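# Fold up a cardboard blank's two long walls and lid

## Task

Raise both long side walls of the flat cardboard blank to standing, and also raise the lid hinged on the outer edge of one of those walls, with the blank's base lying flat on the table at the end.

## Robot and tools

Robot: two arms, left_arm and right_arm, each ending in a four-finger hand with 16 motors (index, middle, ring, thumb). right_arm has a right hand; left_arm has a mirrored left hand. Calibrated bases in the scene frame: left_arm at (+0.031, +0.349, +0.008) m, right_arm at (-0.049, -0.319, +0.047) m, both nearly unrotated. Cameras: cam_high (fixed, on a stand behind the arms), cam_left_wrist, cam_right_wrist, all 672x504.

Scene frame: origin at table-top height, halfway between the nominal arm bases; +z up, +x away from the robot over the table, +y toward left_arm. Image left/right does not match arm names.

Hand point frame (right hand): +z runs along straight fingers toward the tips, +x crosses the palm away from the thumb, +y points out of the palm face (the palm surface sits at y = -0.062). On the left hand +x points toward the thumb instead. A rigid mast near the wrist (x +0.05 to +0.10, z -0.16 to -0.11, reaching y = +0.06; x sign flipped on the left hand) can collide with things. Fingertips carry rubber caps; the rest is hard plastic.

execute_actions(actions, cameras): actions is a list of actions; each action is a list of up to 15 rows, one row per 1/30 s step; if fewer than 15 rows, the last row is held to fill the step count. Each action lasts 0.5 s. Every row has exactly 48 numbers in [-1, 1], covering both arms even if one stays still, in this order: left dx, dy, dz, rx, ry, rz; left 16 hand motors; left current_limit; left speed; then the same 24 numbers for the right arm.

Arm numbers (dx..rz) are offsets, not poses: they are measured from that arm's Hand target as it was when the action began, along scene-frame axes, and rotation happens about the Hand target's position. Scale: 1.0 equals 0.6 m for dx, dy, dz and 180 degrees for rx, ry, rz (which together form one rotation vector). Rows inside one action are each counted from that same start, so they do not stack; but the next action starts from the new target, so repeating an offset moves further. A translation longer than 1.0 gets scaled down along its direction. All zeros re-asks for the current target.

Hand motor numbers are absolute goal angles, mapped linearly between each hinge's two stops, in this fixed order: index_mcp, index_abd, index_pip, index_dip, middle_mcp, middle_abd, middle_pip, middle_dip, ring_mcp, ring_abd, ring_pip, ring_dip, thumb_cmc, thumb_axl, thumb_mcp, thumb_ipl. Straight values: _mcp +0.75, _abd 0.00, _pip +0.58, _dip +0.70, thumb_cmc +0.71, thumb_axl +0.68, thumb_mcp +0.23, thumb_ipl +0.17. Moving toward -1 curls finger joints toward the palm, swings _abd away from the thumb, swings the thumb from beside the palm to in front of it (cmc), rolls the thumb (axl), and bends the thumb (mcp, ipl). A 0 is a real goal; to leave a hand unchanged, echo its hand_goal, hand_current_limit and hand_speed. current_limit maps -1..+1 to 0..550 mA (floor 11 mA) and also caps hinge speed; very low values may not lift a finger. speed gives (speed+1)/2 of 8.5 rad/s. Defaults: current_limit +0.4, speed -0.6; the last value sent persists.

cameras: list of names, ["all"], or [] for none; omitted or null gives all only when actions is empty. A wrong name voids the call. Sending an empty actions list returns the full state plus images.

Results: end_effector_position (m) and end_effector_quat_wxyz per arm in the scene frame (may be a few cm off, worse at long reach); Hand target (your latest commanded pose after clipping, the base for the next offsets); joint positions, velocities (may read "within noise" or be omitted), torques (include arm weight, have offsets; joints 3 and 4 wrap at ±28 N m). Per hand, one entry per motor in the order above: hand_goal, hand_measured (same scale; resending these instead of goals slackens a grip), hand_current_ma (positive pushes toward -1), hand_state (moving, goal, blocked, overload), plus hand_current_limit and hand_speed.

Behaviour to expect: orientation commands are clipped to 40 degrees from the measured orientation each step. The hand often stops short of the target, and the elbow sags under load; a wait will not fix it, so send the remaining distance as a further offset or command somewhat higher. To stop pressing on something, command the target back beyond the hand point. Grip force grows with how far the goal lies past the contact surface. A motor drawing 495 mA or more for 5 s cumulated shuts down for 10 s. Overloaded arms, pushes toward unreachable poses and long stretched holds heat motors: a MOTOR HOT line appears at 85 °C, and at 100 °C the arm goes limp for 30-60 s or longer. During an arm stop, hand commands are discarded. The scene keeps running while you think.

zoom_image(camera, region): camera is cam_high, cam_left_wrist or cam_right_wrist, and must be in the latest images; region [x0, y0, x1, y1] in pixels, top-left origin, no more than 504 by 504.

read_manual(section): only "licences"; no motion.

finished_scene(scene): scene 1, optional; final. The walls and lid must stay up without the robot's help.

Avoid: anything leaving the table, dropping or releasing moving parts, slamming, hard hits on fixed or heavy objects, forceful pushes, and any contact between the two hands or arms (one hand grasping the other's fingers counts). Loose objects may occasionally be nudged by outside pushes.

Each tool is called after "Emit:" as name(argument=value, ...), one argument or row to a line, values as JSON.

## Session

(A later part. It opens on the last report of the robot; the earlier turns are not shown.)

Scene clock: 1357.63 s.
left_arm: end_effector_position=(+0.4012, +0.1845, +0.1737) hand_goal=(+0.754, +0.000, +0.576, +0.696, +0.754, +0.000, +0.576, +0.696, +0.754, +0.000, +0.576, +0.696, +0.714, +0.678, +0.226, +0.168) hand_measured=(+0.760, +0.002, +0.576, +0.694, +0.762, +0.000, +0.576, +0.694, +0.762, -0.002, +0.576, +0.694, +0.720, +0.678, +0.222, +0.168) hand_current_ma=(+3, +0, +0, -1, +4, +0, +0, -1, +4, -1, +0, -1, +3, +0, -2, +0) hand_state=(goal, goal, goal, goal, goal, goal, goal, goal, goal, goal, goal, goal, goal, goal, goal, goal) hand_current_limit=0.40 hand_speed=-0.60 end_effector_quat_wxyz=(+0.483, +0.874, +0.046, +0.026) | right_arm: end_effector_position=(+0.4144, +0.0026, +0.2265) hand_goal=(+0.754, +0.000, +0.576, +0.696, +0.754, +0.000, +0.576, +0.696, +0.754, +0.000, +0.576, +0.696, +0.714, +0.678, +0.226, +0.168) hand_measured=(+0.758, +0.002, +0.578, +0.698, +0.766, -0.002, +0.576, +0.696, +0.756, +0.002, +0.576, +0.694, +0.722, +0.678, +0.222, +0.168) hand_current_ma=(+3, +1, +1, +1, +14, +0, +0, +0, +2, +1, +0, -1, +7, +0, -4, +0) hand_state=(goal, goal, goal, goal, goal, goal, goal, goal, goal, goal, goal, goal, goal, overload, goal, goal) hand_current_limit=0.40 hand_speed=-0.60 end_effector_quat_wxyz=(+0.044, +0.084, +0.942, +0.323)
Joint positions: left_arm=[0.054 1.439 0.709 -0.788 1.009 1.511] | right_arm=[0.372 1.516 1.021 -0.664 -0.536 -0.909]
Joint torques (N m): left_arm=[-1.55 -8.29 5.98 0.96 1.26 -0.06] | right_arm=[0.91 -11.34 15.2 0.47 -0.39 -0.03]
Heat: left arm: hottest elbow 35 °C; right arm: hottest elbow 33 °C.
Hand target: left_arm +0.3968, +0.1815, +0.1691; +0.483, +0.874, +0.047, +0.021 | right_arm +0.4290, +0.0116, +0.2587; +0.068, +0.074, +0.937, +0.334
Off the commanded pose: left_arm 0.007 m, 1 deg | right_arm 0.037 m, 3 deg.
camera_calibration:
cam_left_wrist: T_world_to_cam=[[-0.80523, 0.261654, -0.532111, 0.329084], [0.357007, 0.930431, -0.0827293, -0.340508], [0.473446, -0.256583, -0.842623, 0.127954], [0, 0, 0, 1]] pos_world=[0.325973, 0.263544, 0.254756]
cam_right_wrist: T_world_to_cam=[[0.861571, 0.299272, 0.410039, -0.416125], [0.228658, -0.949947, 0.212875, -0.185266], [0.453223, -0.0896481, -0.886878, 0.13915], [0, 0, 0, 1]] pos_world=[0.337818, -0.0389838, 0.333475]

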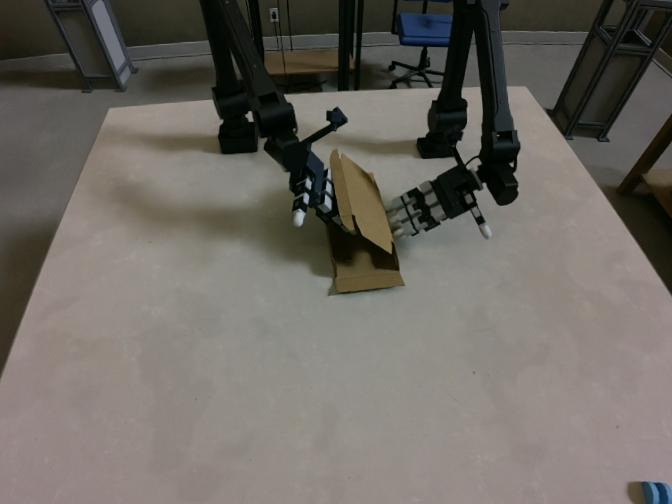

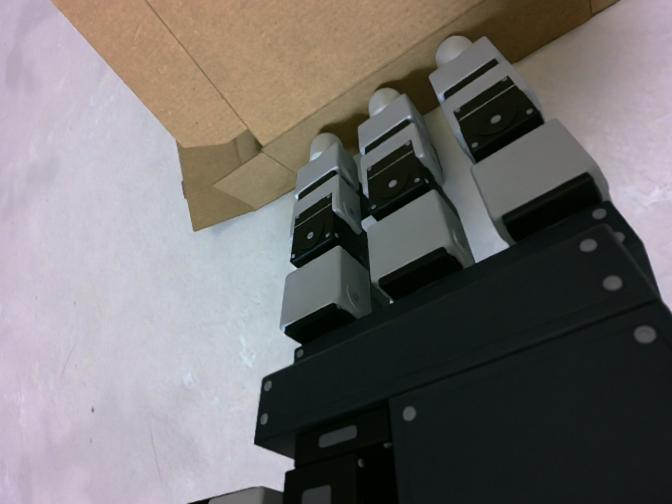

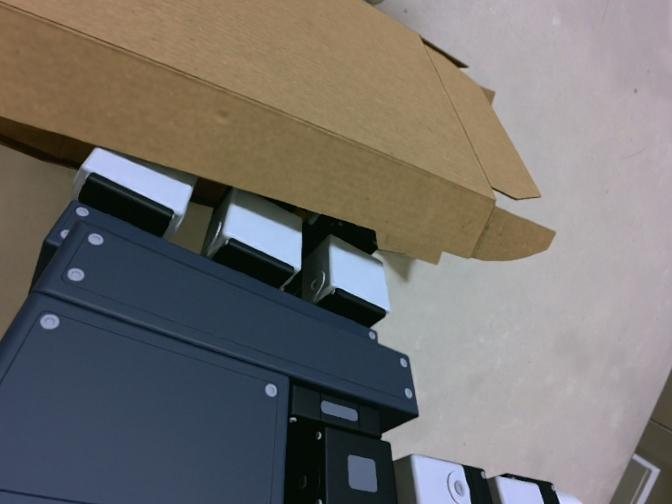

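Emit:
execute_actions(
  actions=[
    [[0,0,0,0,0.0,0,0.754,0,0.576,0.696,0.754,0,0.576,0.696,0.754,0,0.576,0.696,0.714,0.678,0.226,0.168,0.4,-0.6,0,0.04,0.03,0,0,0,0.754,0,0.576,0.696,0.754,0,0.576,0.696,0.754,0,0.576,0.696,0.714,0.678,0.226,0.168,0.4,-0.6]],
    [[0,0,0,0,0.0,0,0.754,0,0.576,0.696,0.754,0,0.576,0.696,0.754,0,0.576,0.696,0.714,0.678,0.226,0.168,0.4,-0.6,0,0.04,0.01,0,0,0,0.754,0,0.576,0.696,0.754,0,0.576,0.696,0.754,0,0.576,0.696,0.714,0.678,0.226,0.168,0.4,-0.6]],
  ],
  cameras=["all"],
)

Emit:
zoom_image(
  camera="cam_high",
  region=[240, 100, 500, 310],
)

Scene clock: 1364.60 s.
left_arm: end_effector_position=(+0.4013, +0.1845, +0.1737) hand_goal=(+0.754, +0.000, +0.576, +0.696, +0.754, +0.000, +0.576, +0.696, +0.754, +0.000, +0.576, +0.696, +0.714, +0.678, +0.226, +0.168) hand_measured=(+0.760, +0.002, +0.576, +0.694, +0.762, +0.000, +0.576, +0.694, +0.760, -0.002, +0.576, +0.694, +0.720, +0.678, +0.222, +0.168) hand_current_ma=(+3, +0, +0, -1, +4, +0, +0, -1, +4, -1, +0, -1, +3, +0, -2, +0) hand_state=(goal, goal, goal, goal, goal, goal, goal, goal, goal, goal, goal, goal, goal, goal, goal, goal) hand_current_limit=0.40 hand_speed=-0.60 end_effector_quat_wxyz=(+0.483, +0.874, +0.046, +0.026) | right_arm: end_effector_position=(+0.4106, +0.0500, +0.2543) hand_goal=(+0.754, +0.000, +0.576, +0.696, +0.754, +0.000, +0.576, +0.696, +0.754, +0.000, +0.576, +0.696, +0.714, +0.678, +0.226, +0.168) hand_measured=(+0.758, +0.002, +0.578, +0.698, +0.766, -0.002, +0.576, +0.696, +0.758, +0.002, +0.576, +0.694, +0.722, +0.678, +0.222, +0.168) hand_current_ma=(+3, +1, +1, +1, +12, +0, +0, +0, +2, +1, +0, -1, +7, +0, -4, +0) hand_state=(goal, goal, goal, goal, goal, goal, goal, goal, goal, goal, goal, goal, goal, overload, goal, goal) hand_current_limit=0.40 hand_speed=-0.60 end_effector_quat_wxyz=(+0.048, +0.077, +0.942, +0.322)
Joint positions: left_arm=[0.054 1.439 0.709 -0.788 1.01 1.51] | right_arm=[0.471 1.516 1.097 -0.687 -0.491 -0.821]
Joint torques (N m): left_arm=[-1.32 -8.12 6.02 0.73 1.18 0.02] | right_arm=[0.79 -10.87 16.39 0.7 -0.4 0.02]
Heat: left arm: hottest elbow 34 °C; right arm: hottest elbow 33 °C.
Hand target: left_arm +0.3968, +0.1815, +0.1690; +0.483, +0.874, +0.047, +0.021 | right_arm +0.4290, +0.0595, +0.2827; +0.068, +0.074, +0.937, +0.334
Off the commanded pose: left_arm 0.007 m, 1 deg | right_arm 0.035 m, 3 deg.
camera_calibration:
cam_left_wrist: T_world_to_cam=[[-0.805651, 0.261045, -0.531772, 0.329431], [0.356559, 0.930543, -0.0833973, -0.340248], [0.473066, -0.256797, -0.842771, 0.12821], [0, 0, 0, 1]] pos_world=[0.326073, 0.263543, 0.254858]
cam_right_wrist: T_world_to_cam=[[0.853111, 0.310385, 0.419359, -0.437849], [0.236557, -0.946536, 0.219339, -0.150278], [0.465018, -0.0879181, -0.880925, 0.163354], [0, 0, 0, 1]] pos_world=[0.33312, 0.00801988, 0.36048]

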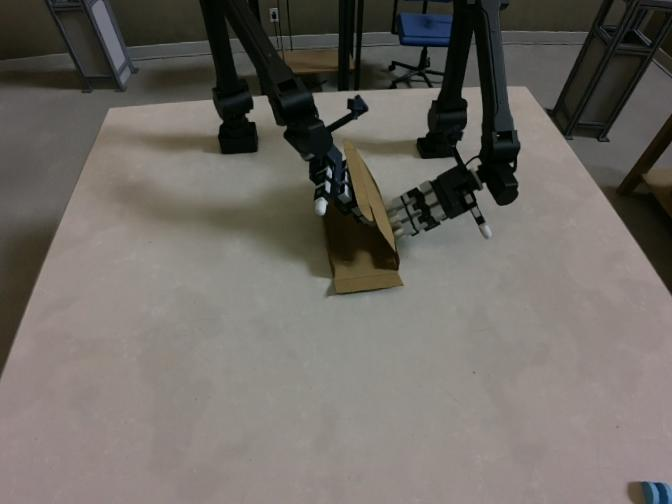

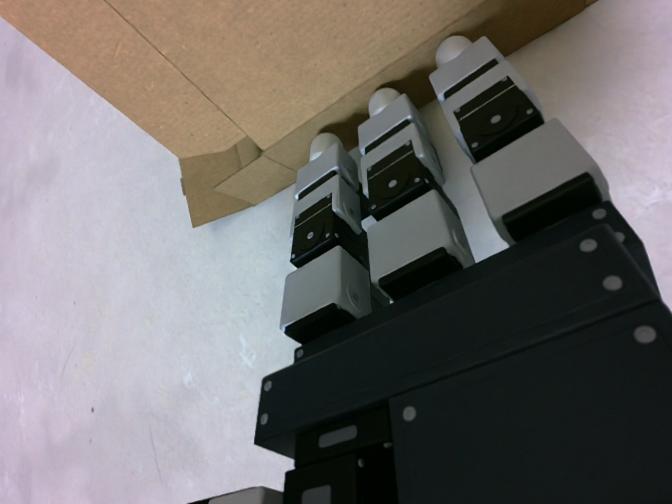

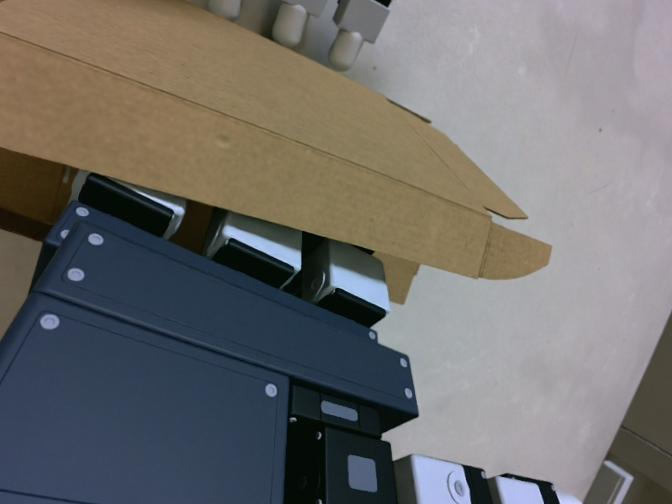

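Scaled by 1.938 from the camera's 672x504 image, which has a finer 960x720 frame.

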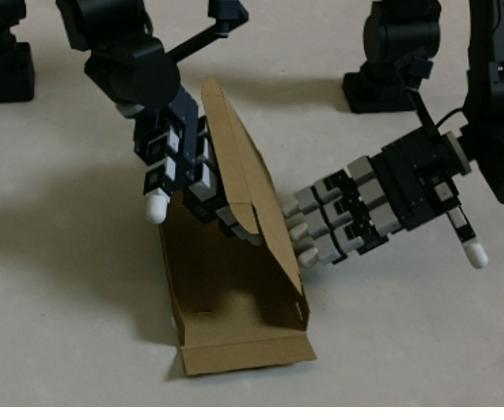

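Emit:
execute_actions(
  actions=[
    [[0,-0.01,0,0,0.0,0,0.754,0,0.576,0.696,0.754,0,0.576,0.696,0.754,0,0.576,0.696,0.714,0.678,0.226,0.168,0.4,-0.6,0,0.035,0.0,0,0,0,0.754,0,0.576,0.696,0.754,0,0.576,0.696,0.754,0,0.576,0.696,0.714,0.678,0.226,0.168,0.4,-0.6]],
    [[0,0,0,0,0.0,0,0.754,0,0.576,0.696,0.754,0,0.576,0.696,0.754,0,0.576,0.696,0.714,0.678,0.226,0.168,0.4,-0.6,0,0.035,-0.0,0,0,0,0.754,0,0.576,0.696,0.754,0,0.576,0.696,0.754,0,0.576,0.696,0.714,0.678,0.226,0.168,0.4,-0.6]],
  ],
  cameras=["all"],
)

Emit:
zoom_image(
  camera="cam_high",
  region=[240, 100, 500, 310],
)

Scene clock: 1372.93 s.
left_arm: end_effector_position=(+0.3993, +0.1784, +0.1696) hand_goal=(+0.754, +0.000, +0.576, +0.696, +0.754, +0.000, +0.576, +0.696, +0.754, +0.000, +0.576, +0.696, +0.714, +0.678, +0.226, +0.168) hand_measured=(+0.760, +0.002, +0.576, +0.694, +0.762, +0.000, +0.576, +0.694, +0.772, -0.002, +0.582, +0.698, +0.720, +0.678, +0.222, +0.168) hand_current_ma=(+4, +0, +0, -1, +5, +0, +0, -1, +17, +0, +3, +0, +3, +0, -2, +0) hand_state=(goal, goal, goal, goal, goal, goal, goal, goal, goal, goal, goal, goal, goal, goal, goal, goal) hand_current_limit=0.40 hand_speed=-0.60 end_effector_quat_wxyz=(+0.482, +0.874, +0.048, +0.022) | right_arm: end_effector_position=(+0.4081, +0.0855, +0.2545) hand_goal=(+0.754, +0.000, +0.576, +0.696, +0.754, +0.000, +0.576, +0.696, +0.754, +0.000, +0.576, +0.696, +0.714, +0.678, +0.226, +0.168) hand_measured=(+0.758, +0.002, +0.578, +0.698, +0.766, -0.002, +0.576, +0.696, +0.774, +0.004, +0.586, +0.700, +0.722, +0.678, +0.222, +0.168) hand_current_ma=(+3, +1, +1, +1, +12, +0, +0, +0, +29, +1, +10, +2, +7, +0, -4, +0) hand_state=(goal, goal, goal, goal, goal, goal, goal, goal, blocked, goal, goal, goal, goal, overload, goal, goal) hand_current_limit=0.40 hand_speed=-0.60 end_effector_quat_wxyz=(+0.046, +0.080, +0.945, +0.315)
Joint positions: left_arm=[0.036 1.438 0.696 -0.757 1.006 1.478] | right_arm=[0.544 1.549 1.142 -0.679 -0.449 -0.748]
Joint torques (N m): left_arm=[-0.5 -8.35 6.34 1.07 1.3 -0.06] | right_arm=[0.21 -10.93 16.94 1.47 -0.43 0.02]
Heat: left arm: hottest elbow 34 °C; right arm: hottest elbow 35 °C.
Hand target: left_arm +0.3967, +0.1755, +0.1691; +0.483, +0.874, +0.047, +0.021 | right_arm +0.4289, +0.1016, +0.2826; +0.068, +0.074, +0.937, +0.334
Off the commanded pose: left_arm 0.004 m, 0 deg | right_arm 0.038 m, 4 deg.
camera_calibration:
cam_left_wrist: T_world_to_cam=[[-0.810507, 0.262452, -0.523638, 0.327501], [0.356508, 0.930371, -0.0855064, -0.333734], [0.464737, -0.255985, -0.847639, 0.12814], [0, 0, 0, 1]] pos_world=[0.324869, 0.257345, 0.251572]
cam_right_wrist: T_world_to_cam=[[0.857761, 0.312364, 0.408258, -0.446164], [0.234733, -0.944573, 0.229527, -0.118179], [0.457325, -0.101048, -0.88354, 0.172807], [0, 0, 0, 1]] pos_world=[0.331414, 0.0451983, 0.361957]

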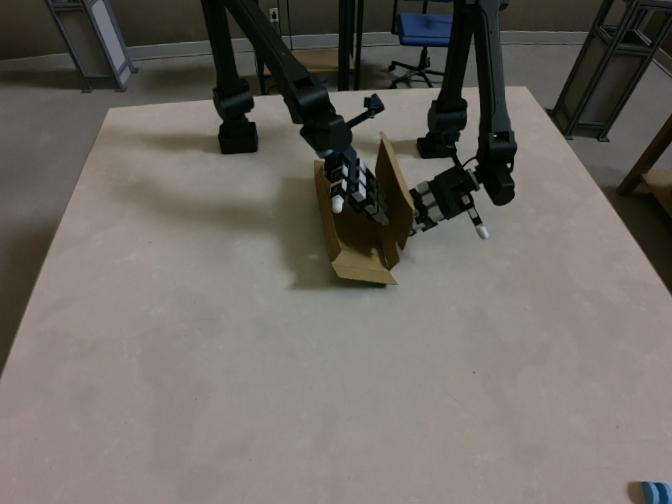

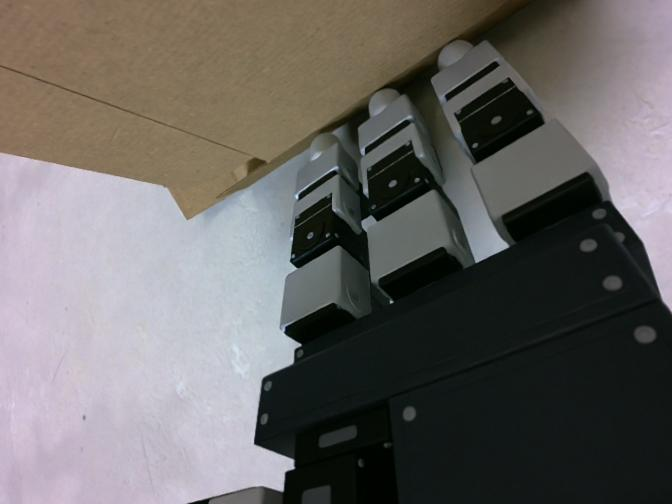

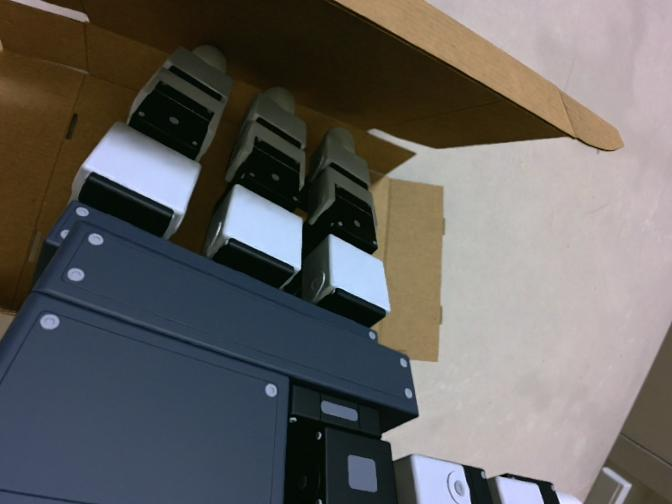

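Scaled by 1.938 from the camera's 672x504 image, which has a finer 960x720 frame.

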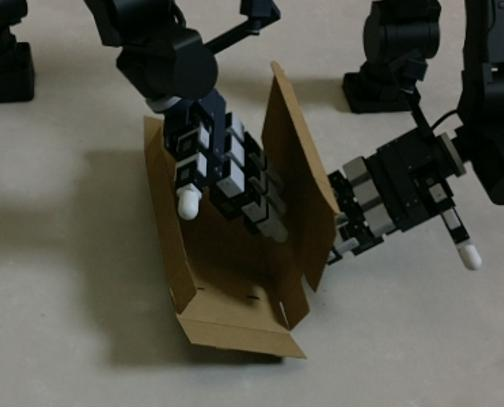

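Emit:
execute_actions(
  actions=[
    [[0,0,0,0,0.0,0,0.754,0,0.576,0.696,0.754,0,0.576,0.696,0.754,0,0.576,0.696,0.714,0.678,0.226,0.168,0.4,-0.6,0,0.03,0.0,0,0,0,0.754,0,0.576,0.696,0.754,0,0.576,0.696,0.754,0,0.576,0.696,0.714,0.678,0.226,0.168,0.4,-0.6]],
    [[0,0,0,0,0.0,0,0.754,0,0.576,0.696,0.754,0,0.576,0.696,0.754,0,0.576,0.696,0.714,0.678,0.226,0.168,0.4,-0.6,0,0.03,-0.0,0,0,0,0.754,0,0.576,0.696,0.754,0,0.576,0.696,0.754,0,0.576,0.696,0.714,0.678,0.226,0.168,0.4,-0.6]],
  ],
  cameras=["all"],
)

Emit:
zoom_image(
  camera="cam_high",
  region=[240, 100, 500, 310],
)

Scene clock: 1378.47 s.
left_arm: end_effector_position=(+0.3994, +0.1785, +0.1693) hand_goal=(+0.754, +0.000, +0.576, +0.696, +0.754, +0.000, +0.576, +0.696, +0.754, +0.000, +0.576, +0.696, +0.714, +0.678, +0.226, +0.168) hand_measured=(+0.762, +0.002, +0.576, +0.694, +0.768, +0.000, +0.580, +0.696, +0.772, +0.000, +0.582, +0.698, +0.720, +0.678, +0.222, +0.168) hand_current_ma=(+4, +0, +0, +0, +11, +0, +2, +0, +17, +0, +3, +0, +3, +0, -2, +0) hand_state=(goal, goal, goal, goal, goal, goal, goal, goal, goal, goal, goal, goal, goal, goal, goal, goal) hand_current_limit=0.40 hand_speed=-0.60 end_effector_quat_wxyz=(+0.482, +0.875, +0.048, +0.022) | right_arm: end_effector_position=(+0.4093, +0.1187, +0.2550) hand_goal=(+0.754, +0.000, +0.576, +0.696, +0.754, +0.000, +0.576, +0.696, +0.754, +0.000, +0.576, +0.696, +0.714, +0.678, +0.226, +0.168) hand_measured=(+0.758, +0.002, +0.578, +0.698, +0.766, -0.002, +0.576, +0.696, +0.780, +0.006, +0.592, +0.702, +0.722, +0.678, +0.222, +0.168) hand_current_ma=(+3, +1, +1, +1, +12, +0, +0, +0, +43, +4, +17, +5, +7, +0, -4, +0) hand_state=(goal, goal, goal, goal, goal, goal, goal, goal, blocked, goal, goal, goal, goal, overload, goal, goal) hand_current_limit=0.40 hand_speed=-0.60 end_effector_quat_wxyz=(+0.048, +0.080, +0.945, +0.313)
Joint positions: left_arm=[0.036 1.438 0.696 -0.756 1.005 1.477] | right_arm=[0.603 1.591 1.193 -0.664 -0.415 -0.694]
Joint torques (N m): left_arm=[-1.96 -8.7 6.16 0.68 1.39 -0.01] | right_arm=[1.26 -10.64 17.16 1.63 -0.42 0.07]
Heat: left arm: hottest elbow 33 °C; right arm: hottest elbow 36 °C.
Hand target: left_arm +0.3967, +0.1755, +0.1690; +0.483, +0.874, +0.047, +0.020 | right_arm +0.4291, +0.1375, +0.2827; +0.068, +0.074, +0.937, +0.334
Off the commanded pose: left_arm 0.004 m, 0 deg | right_arm 0.039 m, 4 deg.
camera_calibration:
cam_left_wrist: T_world_to_cam=[[-0.810205, 0.263016, -0.523822, 0.327306], [0.356307, 0.9306, -0.0838426, -0.334106], [0.465417, -0.254571, -0.847691, 0.127325], [0, 0, 0, 1]] pos_world=[0.32497, 0.257245, 0.25137]
cam_right_wrist: T_world_to_cam=[[0.856565, 0.313585, 0.409829, -0.457715], [0.232939, -0.943628, 0.235171, -0.0880178], [0.460473, -0.105974, -0.881325, 0.174701], [0, 0, 0, 1]] pos_world=[0.33212, 0.0789902, 0.362253]

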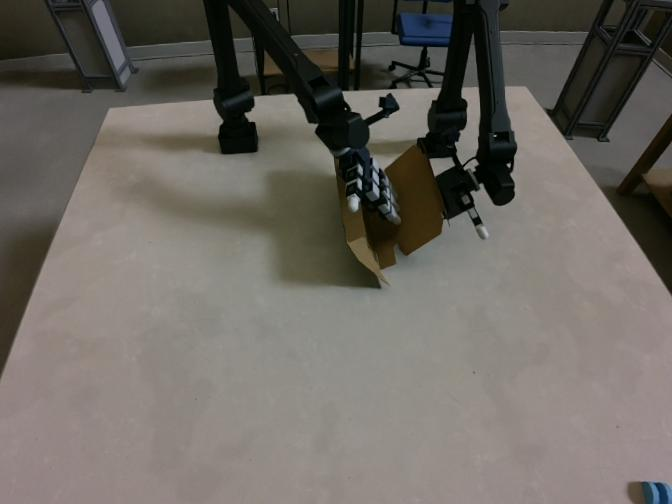

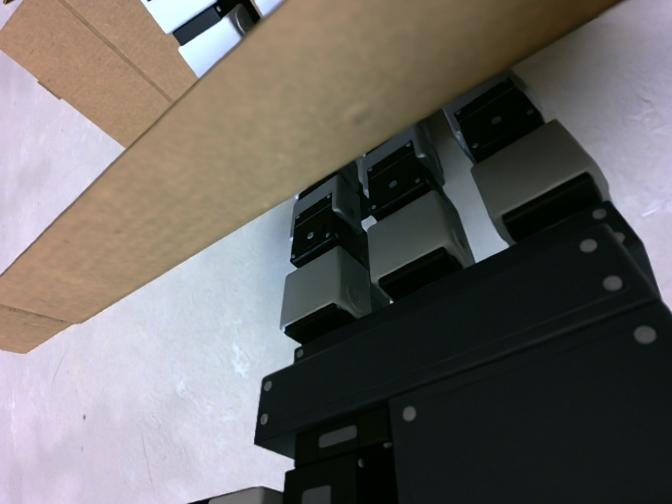

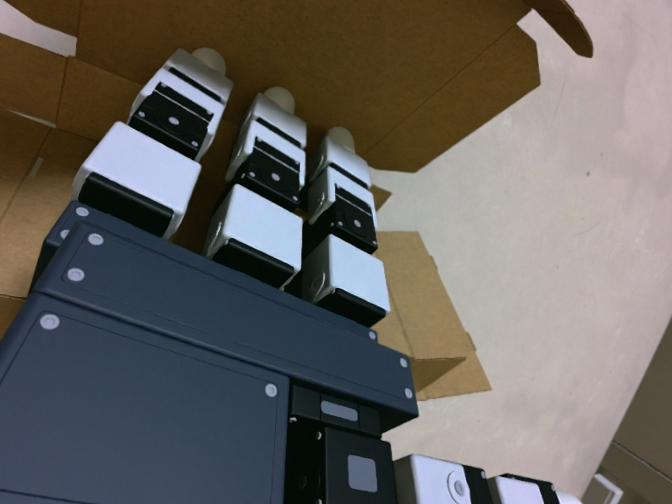

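Scaled by 1.938 from the camera's 672x504 image, which has a finer 960x720 frame.

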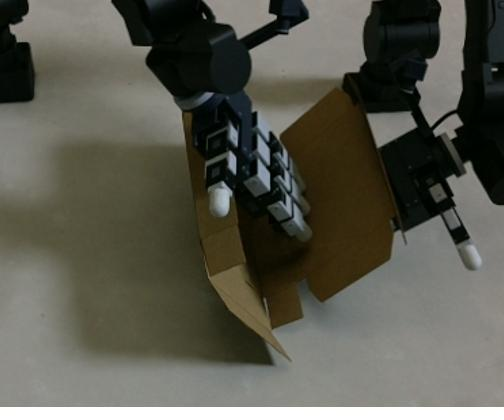

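Emit:
execute_actions(
  actions=[
    [[0,0,0,0,0.0,0,0.754,0,0.576,0.696,0.754,0,0.576,0.696,0.754,0,0.576,0.696,0.714,0.678,0.226,0.168,0.4,-0.6,0,-0.04,0.0,0,0,0,0.754,0,0.576,0.696,0.754,0,0.576,0.696,0.754,0,0.576,0.696,0.714,0.678,0.226,0.168,0.4,-0.6]],
    [[0,0,0,0,0.0,0,0.754,0,0.576,0.696,0.754,0,0.576,0.696,0.754,0,0.576,0.696,0.714,0.678,0.226,0.168,0.4,-0.6,0,-0.05,-0.0,0,0,0,0.754,0,0.576,0.696,0.754,0,0.576,0.696,0.754,0,0.576,0.696,0.714,0.678,0.226,0.168,0.4,-0.6]],
  ],
  cameras=["all"],
)

Emit:
zoom_image(
  camera="cam_high",
  region=[240, 100, 500, 310],
)

Scene clock: 1399.50 s.
left_arm: end_effector_position=(+0.3996, +0.1785, +0.1694) hand_goal=(+0.754, +0.000, +0.576, +0.696, +0.754, +0.000, +0.576, +0.696, +0.754, +0.000, +0.576, +0.696, +0.714, +0.678, +0.226, +0.168) hand_measured=(+0.762, +0.002, +0.576, +0.694, +0.768, +0.000, +0.582, +0.696, +0.774, +0.008, +0.584, +0.698, +0.720, +0.678, +0.222, +0.168) hand_current_ma=(+4, +0, +0, +0, +12, +0, +2, +0, +19, +3, +4, +1, +3, +0, -2, +0) hand_state=(goal, goal, goal, goal, goal, goal, goal, goal, goal, goal, goal, goal, goal, goal, goal, goal) hand_current_limit=0.40 hand_speed=-0.60 end_effector_quat_wxyz=(+0.482, +0.875, +0.048, +0.023) | right_arm: end_effector_position=(+0.4323, +0.0847, +0.2677) hand_goal=(+0.754, +0.000, +0.576, +0.696, +0.754, +0.000, +0.576, +0.696, +0.754, +0.000, +0.576, +0.696, +0.714, +0.678, +0.226, +0.168) hand_measured=(+0.758, +0.002, +0.578, +0.698, +0.766, -0.002, +0.576, +0.696, +0.770, -0.008, +0.584, +0.700, +0.722, +0.678, +0.222, +0.168) hand_current_ma=(+3, +1, +1, +1, +12, +0, +0, +0, +21, -5, +7, +3, +7, +0, -4, +0) hand_state=(goal, goal, goal, goal, goal, goal, goal, goal, goal, goal, goal, goal, goal, overload, goal, goal) hand_current_limit=0.40 hand_speed=-0.60 end_effector_quat_wxyz=(+0.060, +0.080, +0.939, +0.328)
Joint positions: left_arm=[0.036 1.438 0.696 -0.755 1.005 1.477] | right_arm=[0.519 1.577 1.193 -0.668 -0.462 -0.76]
Joint torques (N m): left_arm=[-1.49 -8.59 6.56 0.95 1.37 -0.03] | right_arm=[0.15 -14.39 11.02 0.66 -0.49 -0.11]
Heat: left arm: hottest elbow 32 °C; right arm: hottest elbow 39 °C.
Hand target: left_arm +0.3966, +0.1755, +0.1690; +0.483, +0.874, +0.047, +0.020 | right_arm +0.4289, +0.0837, +0.2828; +0.068, +0.074, +0.937, +0.334
Off the commanded pose: left_arm 0.004 m, 0 deg | right_arm 0.015 m, 1 deg.
camera_calibration:
cam_left_wrist: T_world_to_cam=[[-0.80984, 0.262866, -0.524462, 0.327387], [0.356198, 0.930667, -0.083558, -0.334159], [0.466135, -0.254481, -0.847324, 0.126975], [0, 0, 0, 1]] pos_world=[0.32497, 0.257245, 0.251369]
cam_right_wrist: T_world_to_cam=[[0.848074, 0.293367, 0.441256, -0.475077], [0.218859, -0.952333, 0.212517, -0.115551], [0.482568, -0.0836577, -0.871854, 0.157741], [0, 0, 0, 1]] pos_world=[0.352069, 0.0425255, 0.371714]

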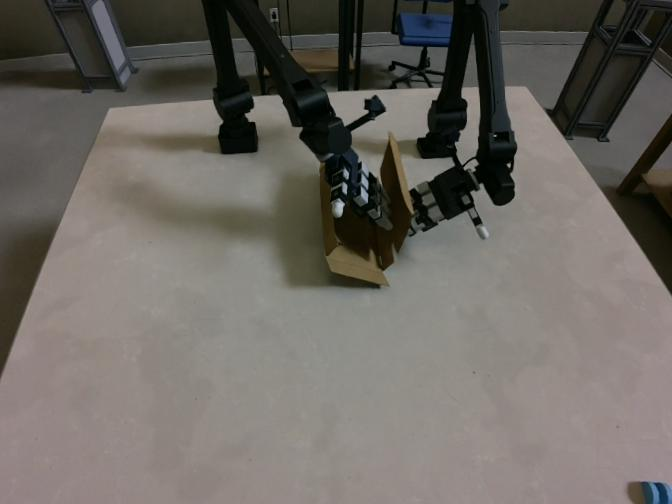

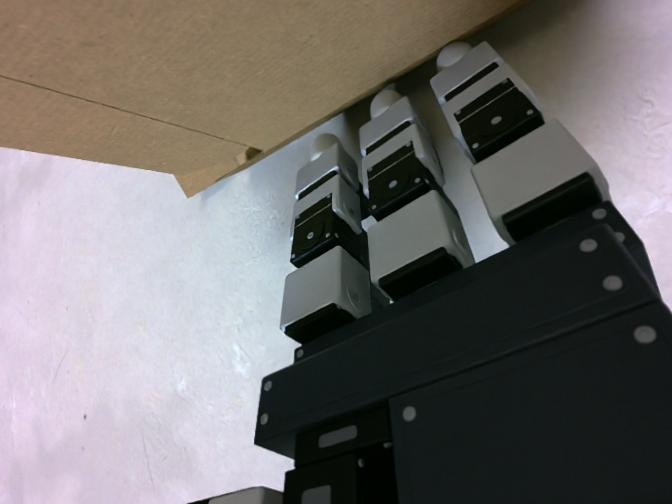

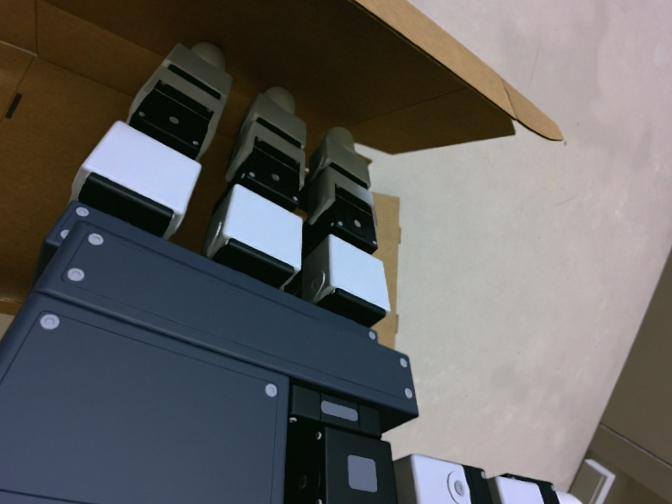

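Scaled by 1.938 from the camera's 672x504 image, which has a finer 960x720 frame.

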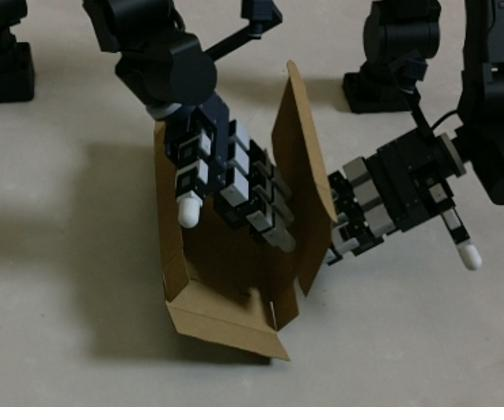

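Emit:
execute_actions(
  actions=[
    [[0,0,0,0,0.0,0,0.754,0,0.576,0.696,0.754,0,0.576,0.696,0.754,0,0.576,0.696,0.714,0.678,0.226,0.168,0.4,-0.6,0,-0.06,0.0,0,0,0,0.754,0,0.576,0.696,0.754,0,0.576,0.696,0.754,0,0.576,0.696,0.714,0.678,0.226,0.168,0.4,-0.6]],
    [[0,0.01,0,0,0.0,0,0.754,0,0.576,0.696,0.754,0,0.576,0.696,0.754,0,0.576,0.696,0.714,0.678,0.226,0.168,0.4,-0.6,0,-0.06,-0.0,0,0,0,0.754,0,0.576,0.696,0.754,0,0.576,0.696,0.754,0,0.576,0.696,0.714,0.678,0.226,0.168,0.4,-0.6]],
    [[0,0.01,0,0,0.0,0,0.754,0,0.576,0.696,0.754,0,0.576,0.696,0.754,0,0.576,0.696,0.714,0.678,0.226,0.168,0.4,-0.6,0,-0.07,-0.0,0,0,0,0.754,0,0.576,0.696,0.754,0,0.576,0.696,0.754,0,0.576,0.696,0.714,0.678,0.226,0.168,0.4,-0.6]],
  ],
  cameras=["all"],
)

Emit:
zoom_image(
  camera="cam_high",
  region=[240, 100, 500, 310],
)

Scene clock: 1438.77 s.
left_arm: end_effector_position=(+0.3950, +0.1853, +0.1698) hand_goal=(+0.754, +0.000, +0.576, +0.696, +0.754, +0.000, +0.576, +0.696, +0.754, +0.000, +0.576, +0.696, +0.714, +0.678, +0.226, +0.168) hand_measured=(+0.762, +0.002, +0.576, +0.694, +0.768, +0.000, +0.582, +0.696, +0.772, -0.002, +0.582, +0.698, +0.720, +0.678, +0.222, +0.168) hand_current_ma=(+4, +1, +0, +0, +12, +0, +2, +0, +16, +0, +2, +1, +3, +0, -2, +0) hand_state=(goal, goal, goal, goal, goal, goal, goal, goal, goal, goal, goal, goal, goal, goal, goal, goal) hand_current_limit=0.40 hand_speed=-0.60 end_effector_quat_wxyz=(+0.483, +0.874, +0.046, +0.022) | right_arm: end_effector_position=(+0.4353, -0.0308, +0.2728) hand_goal=(+0.754, +0.000, +0.576, +0.696, +0.754, +0.000, +0.576, +0.696, +0.754, +0.000, +0.576, +0.696, +0.714, +0.678, +0.226, +0.168) hand_measured=(+0.758, +0.002, +0.578, +0.698, +0.764, -0.002, +0.576, +0.696, +0.764, +0.002, +0.580, +0.698, +0.722, +0.678, +0.222, +0.168) hand_current_ma=(+4, +1, +1, +1, +10, +0, +0, +0, +10, +1, +3, +2, +7, +0, -4, +0) hand_state=(goal, goal, goal, goal, goal, goal, goal, goal, goal, goal, goal, goal, goal, overload, goal, goal) hand_current_limit=0.40 hand_speed=-0.60 end_effector_quat_wxyz=(+0.063, +0.082, +0.938, +0.331)
Joint positions: left_arm=[0.059 1.438 0.696 -0.798 1.009 1.528] | right_arm=[0.285 1.48 1.101 -0.782 -0.57 -0.994]
Joint torques (N m): left_arm=[-0.32 -7.71 7.64 0.4 1.28 0.17] | right_arm=[0.5 -12.86 10.29 0.39 -0.62 -0.11]
Heat: left arm: hottest elbow 32 °C; right arm: hottest elbow 37 °C.
Hand target: left_arm +0.3967, +0.1874, +0.1690; +0.483, +0.874, +0.047, +0.021 | right_arm +0.4291, -0.0305, +0.2827; +0.068, +0.074, +0.937, +0.334
Off the commanded pose: left_arm 0.003 m, 0 deg | right_arm 0.012 m, 1 deg.
camera_calibration:
cam_left_wrist: T_world_to_cam=[[-0.808348, 0.265528, -0.525422, 0.321147], [0.360907, 0.928632, -0.0859521, -0.339917], [0.465101, -0.259108, -0.846489, 0.132251], [0, 0, 0, 1]] pos_world=[0.320768, 0.264652, 0.25147]
cam_right_wrist: T_world_to_cam=[[0.846855, 0.286661, 0.447953, -0.447437], [0.213746, -0.954732, 0.20688, -0.223566], [0.486979, -0.0794493, -0.869792, 0.14871], [0, 0, 0, 1]] pos_world=[0.354282, -0.0733683, 0.376029]

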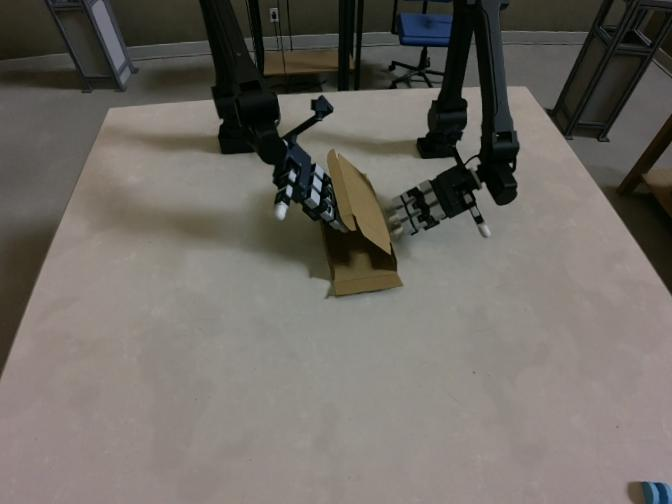

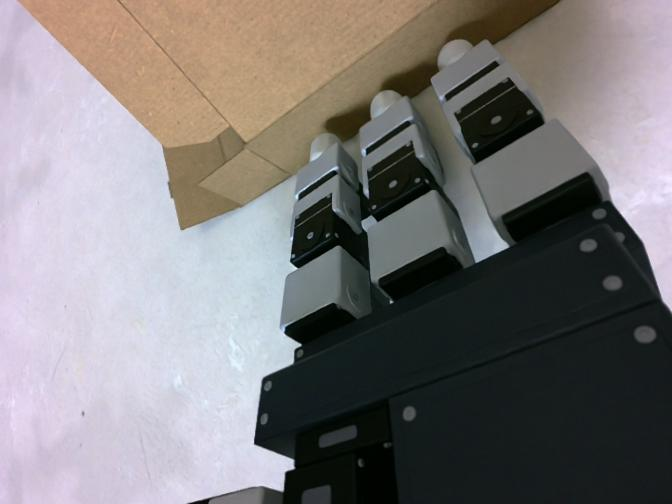

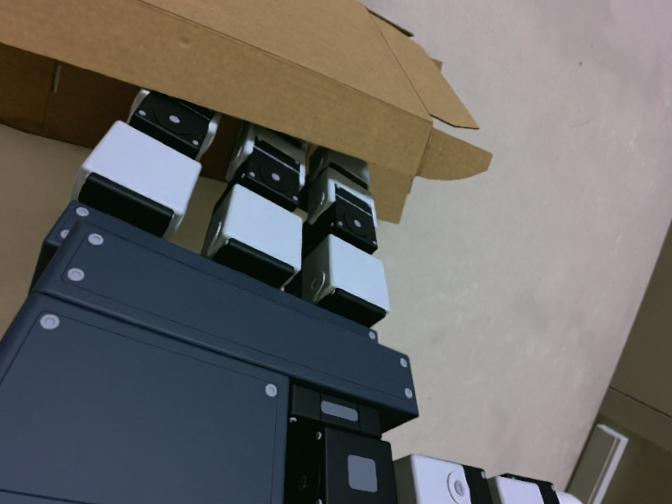

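Scaled by 1.938 from the camera's 672x504 image, which has a finer 960x720 frame.

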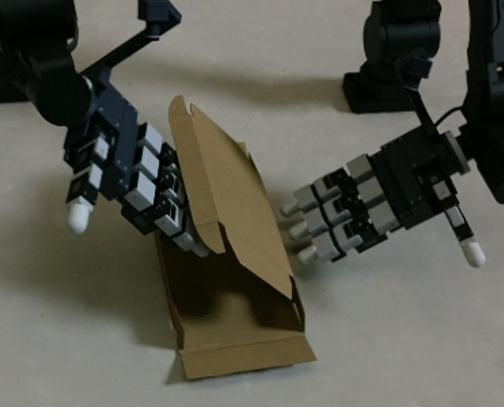

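Emit:
execute_actions(
  actions=[
    [[0,0,0,0,0.0,0,0.754,0,0.576,0.696,0.754,0,0.576,0.696,0.754,0,0.576,0.696,0.714,0.678,0.226,0.168,0.4,-0.6,0,-0.06,0.01,0,0,0,0.754,0,0.576,0.696,0.754,0,0.576,0.696,0.754,0,0.576,0.696,0.714,0.678,0.226,0.168,0.4,-0.6]],
    [[0,0.0,0,0,0.0,0,0.754,0,0.576,0.696,0.754,0,0.576,0.696,0.754,0,0.576,0.696,0.714,0.678,0.226,0.168,0.4,-0.6,0,-0.08,0.01,0,0,0,0.754,0,0.576,0.696,0.754,0,0.576,0.696,0.754,0,0.576,0.696,0.714,0.678,0.226,0.168,0.4,-0.6]],
  ],
  cameras=["all"],
)

Emit:
zoom_image(
  camera="cam_high",
  region=[240, 100, 500, 310],
)

Scene clock: 1444.70 s.
left_arm: end_effector_position=(+0.3949, +0.1853, +0.1698) hand_goal=(+0.754, +0.000, +0.576, +0.696, +0.754, +0.000, +0.576, +0.696, +0.754, +0.000, +0.576, +0.696, +0.714, +0.678, +0.226, +0.168) hand_measured=(+0.762, +0.002, +0.576, +0.694, +0.768, +0.000, +0.582, +0.696, +0.772, -0.002, +0.582, +0.698, +0.720, +0.678, +0.222, +0.168) hand_current_ma=(+4, +1, +0, +0, +12, +0, +2, +0, +16, +0, +2, +1, +3, +0, -2, +0) hand_state=(goal, goal, goal, goal, goal, goal, goal, goal, goal, goal, goal, goal, goal, goal, goal, goal) hand_current_limit=0.40 hand_speed=-0.60 end_effector_quat_wxyz=(+0.483, +0.874, +0.046, +0.022) | right_arm: end_effector_position=(+0.4321, -0.1162, +0.2817) hand_goal=(+0.754, +0.000, +0.576, +0.696, +0.754, +0.000, +0.576, +0.696, +0.754, +0.000, +0.576, +0.696, +0.714, +0.678, +0.226, +0.168) hand_measured=(+0.758, +0.002, +0.578, +0.698, +0.764, -0.002, +0.576, +0.696, +0.762, +0.002, +0.580, +0.698, +0.722, +0.678, +0.222, +0.168) hand_current_ma=(+4, +1, +1, +1, +9, +0, +0, +0, +9, +1, +3, +2, +7, +0, -4, +0) hand_state=(goal, goal, goal, goal, goal, goal, goal, goal, goal, goal, goal, goal, goal, overload, goal, goal) hand_current_limit=0.40 hand_speed=-0.60 end_effector_quat_wxyz=(+0.059, +0.084, +0.938, +0.332)
Joint positions: left_arm=[0.059 1.438 0.696 -0.798 1.009 1.528] | right_arm=[0.091 1.445 1.099 -0.949 -0.638 -1.214]
Joint torques (N m): left_arm=[-1.67 -7.88 7.45 -0.01 1.26 0.13] | right_arm=[0.5 -11.81 11.12 0.08 -0.71 -0.11]
Heat: left arm: hottest elbow 32 °C; right arm: hottest elbow 36 °C.
Hand target: left_arm +0.3967, +0.1874, +0.1690; +0.483, +0.874, +0.047, +0.021 | right_arm +0.4290, -0.1144, +0.2947; +0.068, +0.074, +0.937, +0.334
Off the commanded pose: left_arm 0.003 m, 0 deg | right_arm 0.013 m, 2 deg.
camera_calibration:
cam_left_wrist: T_world_to_cam=[[-0.808112, 0.265665, -0.525716, 0.321109], [0.361096, 0.928571, -0.0858204, -0.339995], [0.465366, -0.259186, -0.84632, 0.132144], [0, 0, 0, 1]] pos_world=[0.320768, 0.264652, 0.251469]
cam_right_wrist: T_world_to_cam=[[0.851096, 0.285251, 0.440757, -0.424181], [0.214871, -0.955247, 0.203308, -0.305881], [0.479026, -0.0783291, -0.874299, 0.156095], [0, 0, 0, 1]] pos_world=[0.35197, -0.158967, 0.385623]

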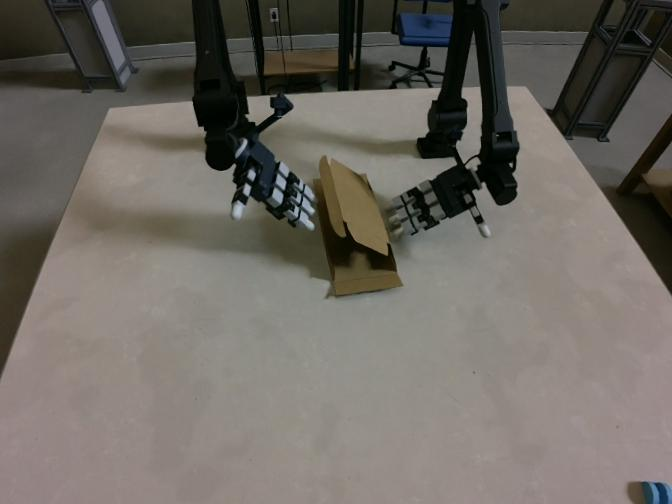

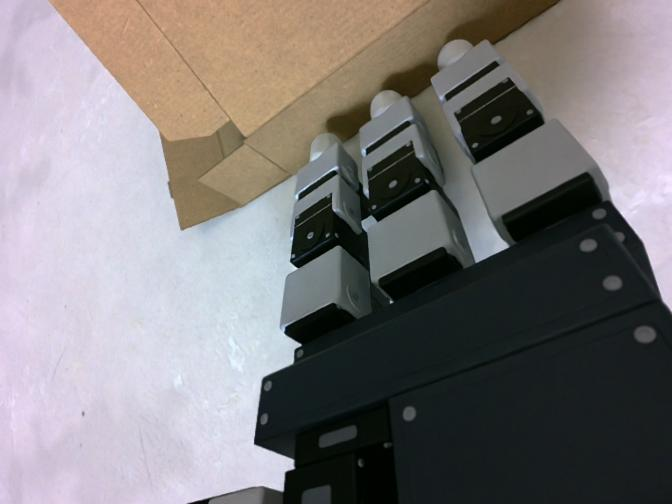

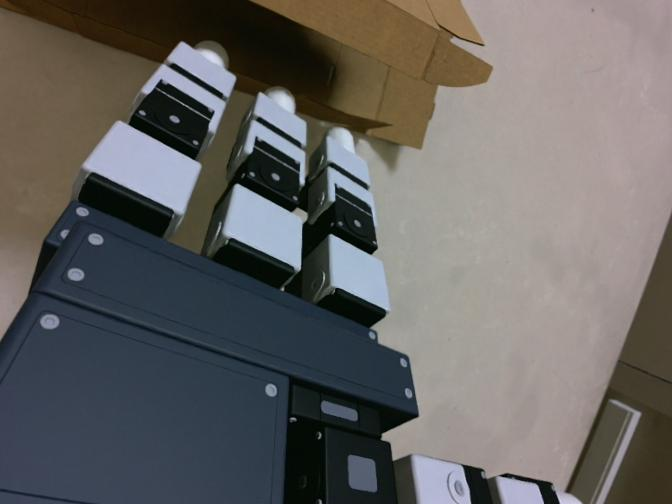

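Scaled by 1.938 from the camera's 672x504 image, which has a finer 960x720 frame.

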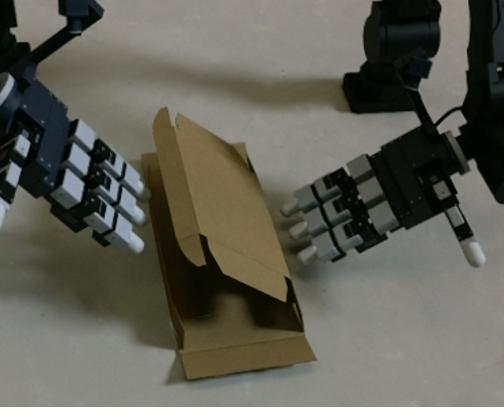

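Emit:
execute_actions(
  actions=[],
  cameras=["all"],
)

Scene clock: 1464.17 s.
left_arm: end_effector_position=(+0.3949, +0.1853, +0.1698) hand_goal=(+0.754, +0.000, +0.576, +0.696, +0.754, +0.000, +0.576, +0.696, +0.754, +0.000, +0.576, +0.696, +0.714, +0.678, +0.226, +0.168) hand_measured=(+0.762, +0.002, +0.576, +0.694, +0.768, +0.000, +0.582, +0.696, +0.772, -0.002, +0.582, +0.698, +0.720, +0.678, +0.222, +0.168) hand_current_ma=(+4, +1, +0, +0, +12, +0, +2, +0, +16, +0, +2, +1, +3, +0, -2, +0) hand_state=(goal, goal, goal, goal, goal, goal, goal, goal, goal, goal, goal, goal, goal, goal, goal, goal) hand_current_limit=0.40 hand_speed=-0.60 end_effector_quat_wxyz=(+0.483, +0.874, +0.046, +0.022) | right_arm: end_effector_position=(+0.4320, -0.1162, +0.2817) hand_goal=(+0.754, +0.000, +0.576, +0.696, +0.754, +0.000, +0.576, +0.696, +0.754, +0.000, +0.576, +0.696, +0.714, +0.678, +0.226, +0.168) hand_measured=(+0.758, +0.002, +0.578, +0.698, +0.764, -0.002, +0.576, +0.696, +0.762, +0.002, +0.580, +0.698, +0.722, +0.678, +0.222, +0.168) hand_current_ma=(+4, +1, +1, +1, +9, +0, +0, +0, +9, +1, +3, +2, +7, +0, -4, +0) hand_state=(goal, goal, goal, goal, goal, goal, goal, goal, goal, goal, goal, goal, goal, overload, goal, goal) hand_current_limit=0.40 hand_speed=-0.60 end_effector_quat_wxyz=(+0.059, +0.083, +0.938, +0.332)
Joint positions: left_arm=[0.059 1.438 0.696 -0.798 1.009 1.528] | right_arm=[0.091 1.445 1.099 -0.949 -0.638 -1.215]
Joint velocities: within noise
Joint torques (N m): left_arm=[-1.14 -7 7.34 0.36 1.28 0.15] | right_arm=[0.79 -11.69 11.21 0.14 -0.72 -0.12]
Heat: left arm: hottest elbow 31 °C; right arm: hottest elbow 35 °C.
Hand target: left_arm +0.3967, +0.1874, +0.1690; +0.483, +0.874, +0.047, +0.021 | right_arm +0.4290, -0.1144, +0.2947; +0.068, +0.074, +0.937, +0.334
Off the commanded pose: left_arm 0.003 m, 0 deg | right_arm 0.013 m, 2 deg.
camera_calibration:
cam_left_wrist: T_world_to_cam=[[-0.808112, 0.265665, -0.525716, 0.321109], [0.361096, 0.928571, -0.0858204, -0.339995], [0.465366, -0.259186, -0.84632, 0.132144], [0, 0, 0, 1]] pos_world=[0.320768, 0.264652, 0.251469]
cam_right_wrist: T_world_to_cam=[[0.850741, 0.285836, 0.441064, -0.423997], [0.215385, -0.955088, 0.203512, -0.306093], [0.479425, -0.0781374, -0.874097, 0.155956], [0, 0, 0, 1]] pos_world=[0.35187, -0.158966, 0.385623]

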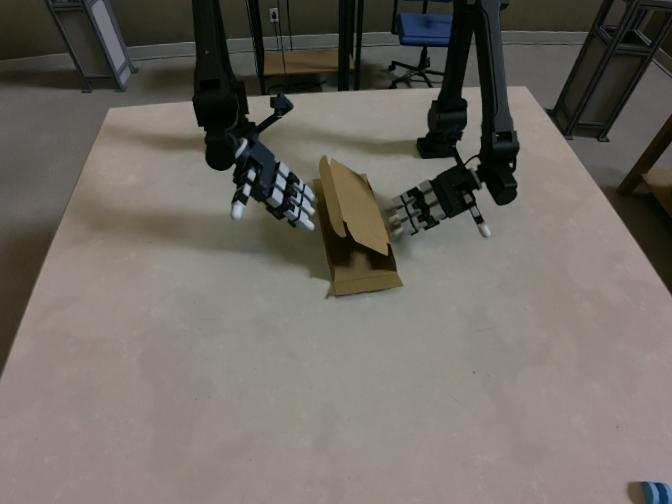

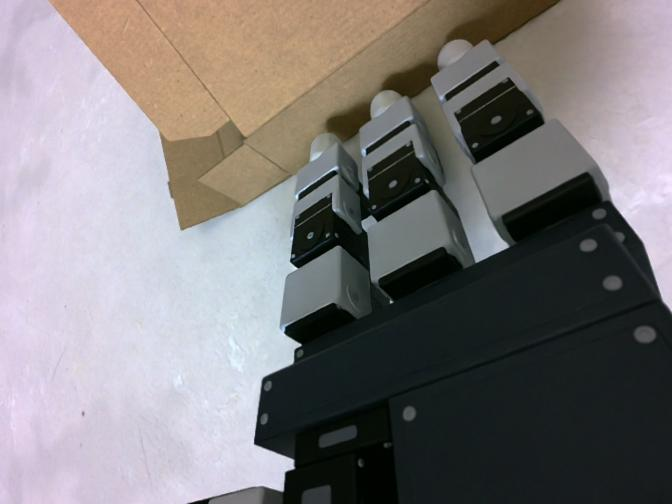

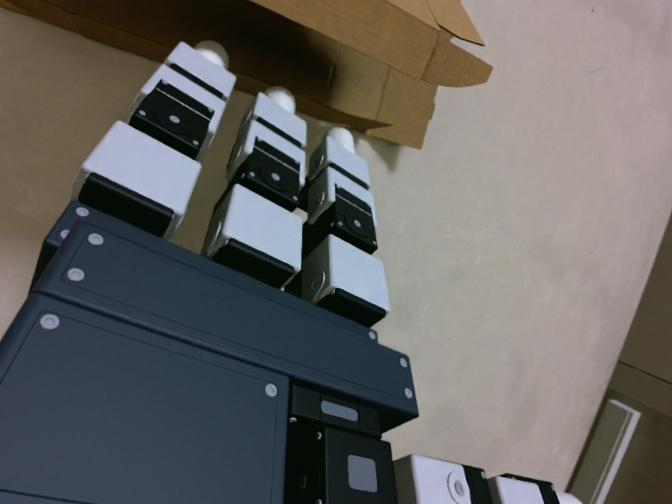

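Emit:
execute_actions(
  actions=[
    [[0,0.067,0.13,0,0,0,0.754,0,0.576,0.696,0.754,0,0.576,0.696,0.754,0,0.576,0.696,0.714,0.678,0.226,0.168,0.4,-0.6,-0.02,-0.01,-0.1,0,0,0,0.754,0,0.576,0.696,0.754,0,0.576,0.696,0.754,0,0.576,0.696,0.714,0.678,0.226,0.168,0.4,-0.6]],
    [[0,0.04,0,0.16,0.007,-0.016,0.754,0,0.432,-0.246,0.754,0,0.432,-0.246,0.754,0,0.432,-0.246,0.714,0.678,0.226,0.168,0.4,-0.6,0,0,-0.08,0,0,0,0.754,0,0.576,0.696,0.754,0,0.576,0.696,0.754,0,0.576,0.696,0.714,0.678,0.226,0.168,0.4,-0.6]],
    [[0,0,0,0.16,0.007,-0.016,0.754,0,0.432,-0.246,0.754,0,0.432,-0.246,0.754,0,0.432,-0.246,0.714,0.678,0.226,0.168,0.4,-0.6,0,0,0,0,0,0,0.754,0,0.576,0.696,0.754,0,0.576,0.696,0.754,0,0.576,0.696,0.714,0.678,0.226,0.168,0.4,-0.6]],
  ],
  cameras=["cam_high","cam_right_wrist"],
)

Scene clock: 1518.07 s.
left_arm: end_effector_position=(+0.3828, +0.2535, +0.2315) hand_goal=(+0.754, +0.000, +0.432, -0.246, +0.754, +0.000, +0.432, -0.246, +0.754, +0.000, +0.432, -0.246, +0.714, +0.678, +0.226, +0.168) hand_measured=(+0.756, +0.002, +0.436, -0.242, +0.756, +0.000, +0.436, -0.242, +0.756, -0.002, +0.434, -0.242, +0.716, +0.678, +0.222, +0.168) hand_current_ma=(+0, +1, +1, +1, +1, +0, +1, +2, +1, +0, +1, +1, +0, +0, -2, +0) hand_state=(goal, goal, goal, goal, goal, goal, goal, goal, goal, goal, goal, goal, goal, goal, goal, goal) hand_current_limit=0.40 hand_speed=-0.60 end_effector_quat_wxyz=(+0.003, +1.000, -0.002, -0.015) | right_arm: end_effector_position=(+0.4133, -0.1187, +0.1881) hand_goal=(+0.754, +0.000, +0.576, +0.696, +0.754, +0.000, +0.576, +0.696, +0.754, +0.000, +0.576, +0.696, +0.714, +0.678, +0.226, +0.168) hand_measured=(+0.758, +0.002, +0.578, +0.698, +0.764, -0.002, +0.576, +0.696, +0.762, +0.002, +0.580, +0.698, +0.722, +0.678, +0.222, +0.168) hand_current_ma=(+4, +1, +1, +1, +9, +0, +0, +0, +9, +1, +3, +2, +7, +0, -4, +0) hand_state=(goal, goal, goal, goal, goal, goal, goal, goal, goal, goal, goal, goal, goal, overload, goal, goal) hand_current_limit=0.40 hand_speed=-0.60 end_effector_quat_wxyz=(+0.063, +0.075, +0.938, +0.333)
Joint positions: left_arm=[-0.047 1.223 1.122 -1.499 0.007 1.547] | right_arm=[0.087 1.524 0.905 -0.675 -0.642 -1.235]
Joint torques (N m): left_arm=[-1.03 -6.24 14.08 0.21 0.03 -0.05] | right_arm=[-0.15 -9.35 9.31 1.17 -0.7 -0.1]
Heat: left arm: hottest elbow 32 °C; right arm: hottest elbow 33 °C.
Hand target: left_arm +0.3968, +0.2517, +0.2470; +0.002, +1.000, +0.000, -0.001 | right_arm +0.4170, -0.1205, +0.1867; +0.068, +0.074, +0.937, +0.334
Off the commanded pose: left_arm 0.021 m, 2 deg | right_arm 0.004 m, 1 deg.
camera_calibration:
cam_right_wrist: T_world_to_cam=[[0.841217, 0.295888, 0.452553, -0.363108], [0.224233, -0.952521, 0.205968, -0.289172], [0.49201, -0.0717858, -0.867625, 0.0772798], [0, 0, 0, 1]] pos_world=[0.332272, -0.162455, 0.290936]
Images, in order (width x height): cam_high 672x504, cam_right_wrist 672x504.

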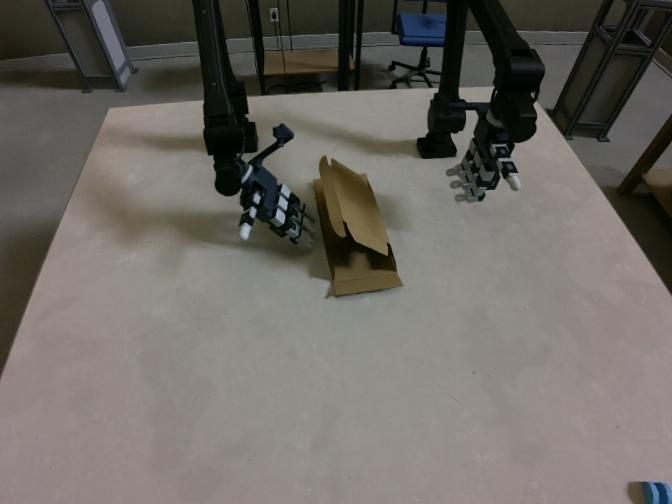

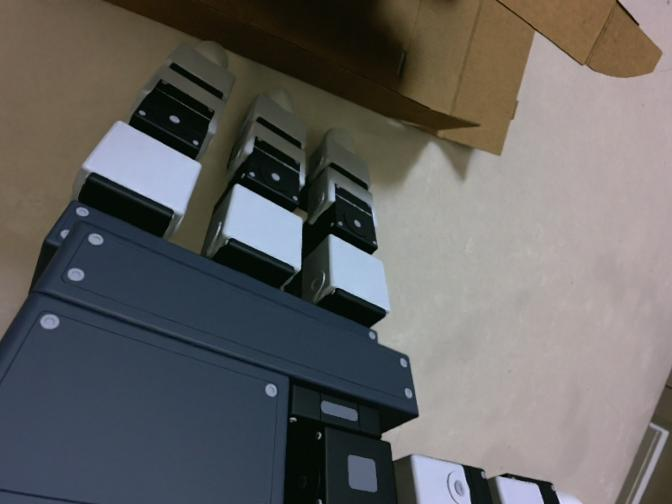

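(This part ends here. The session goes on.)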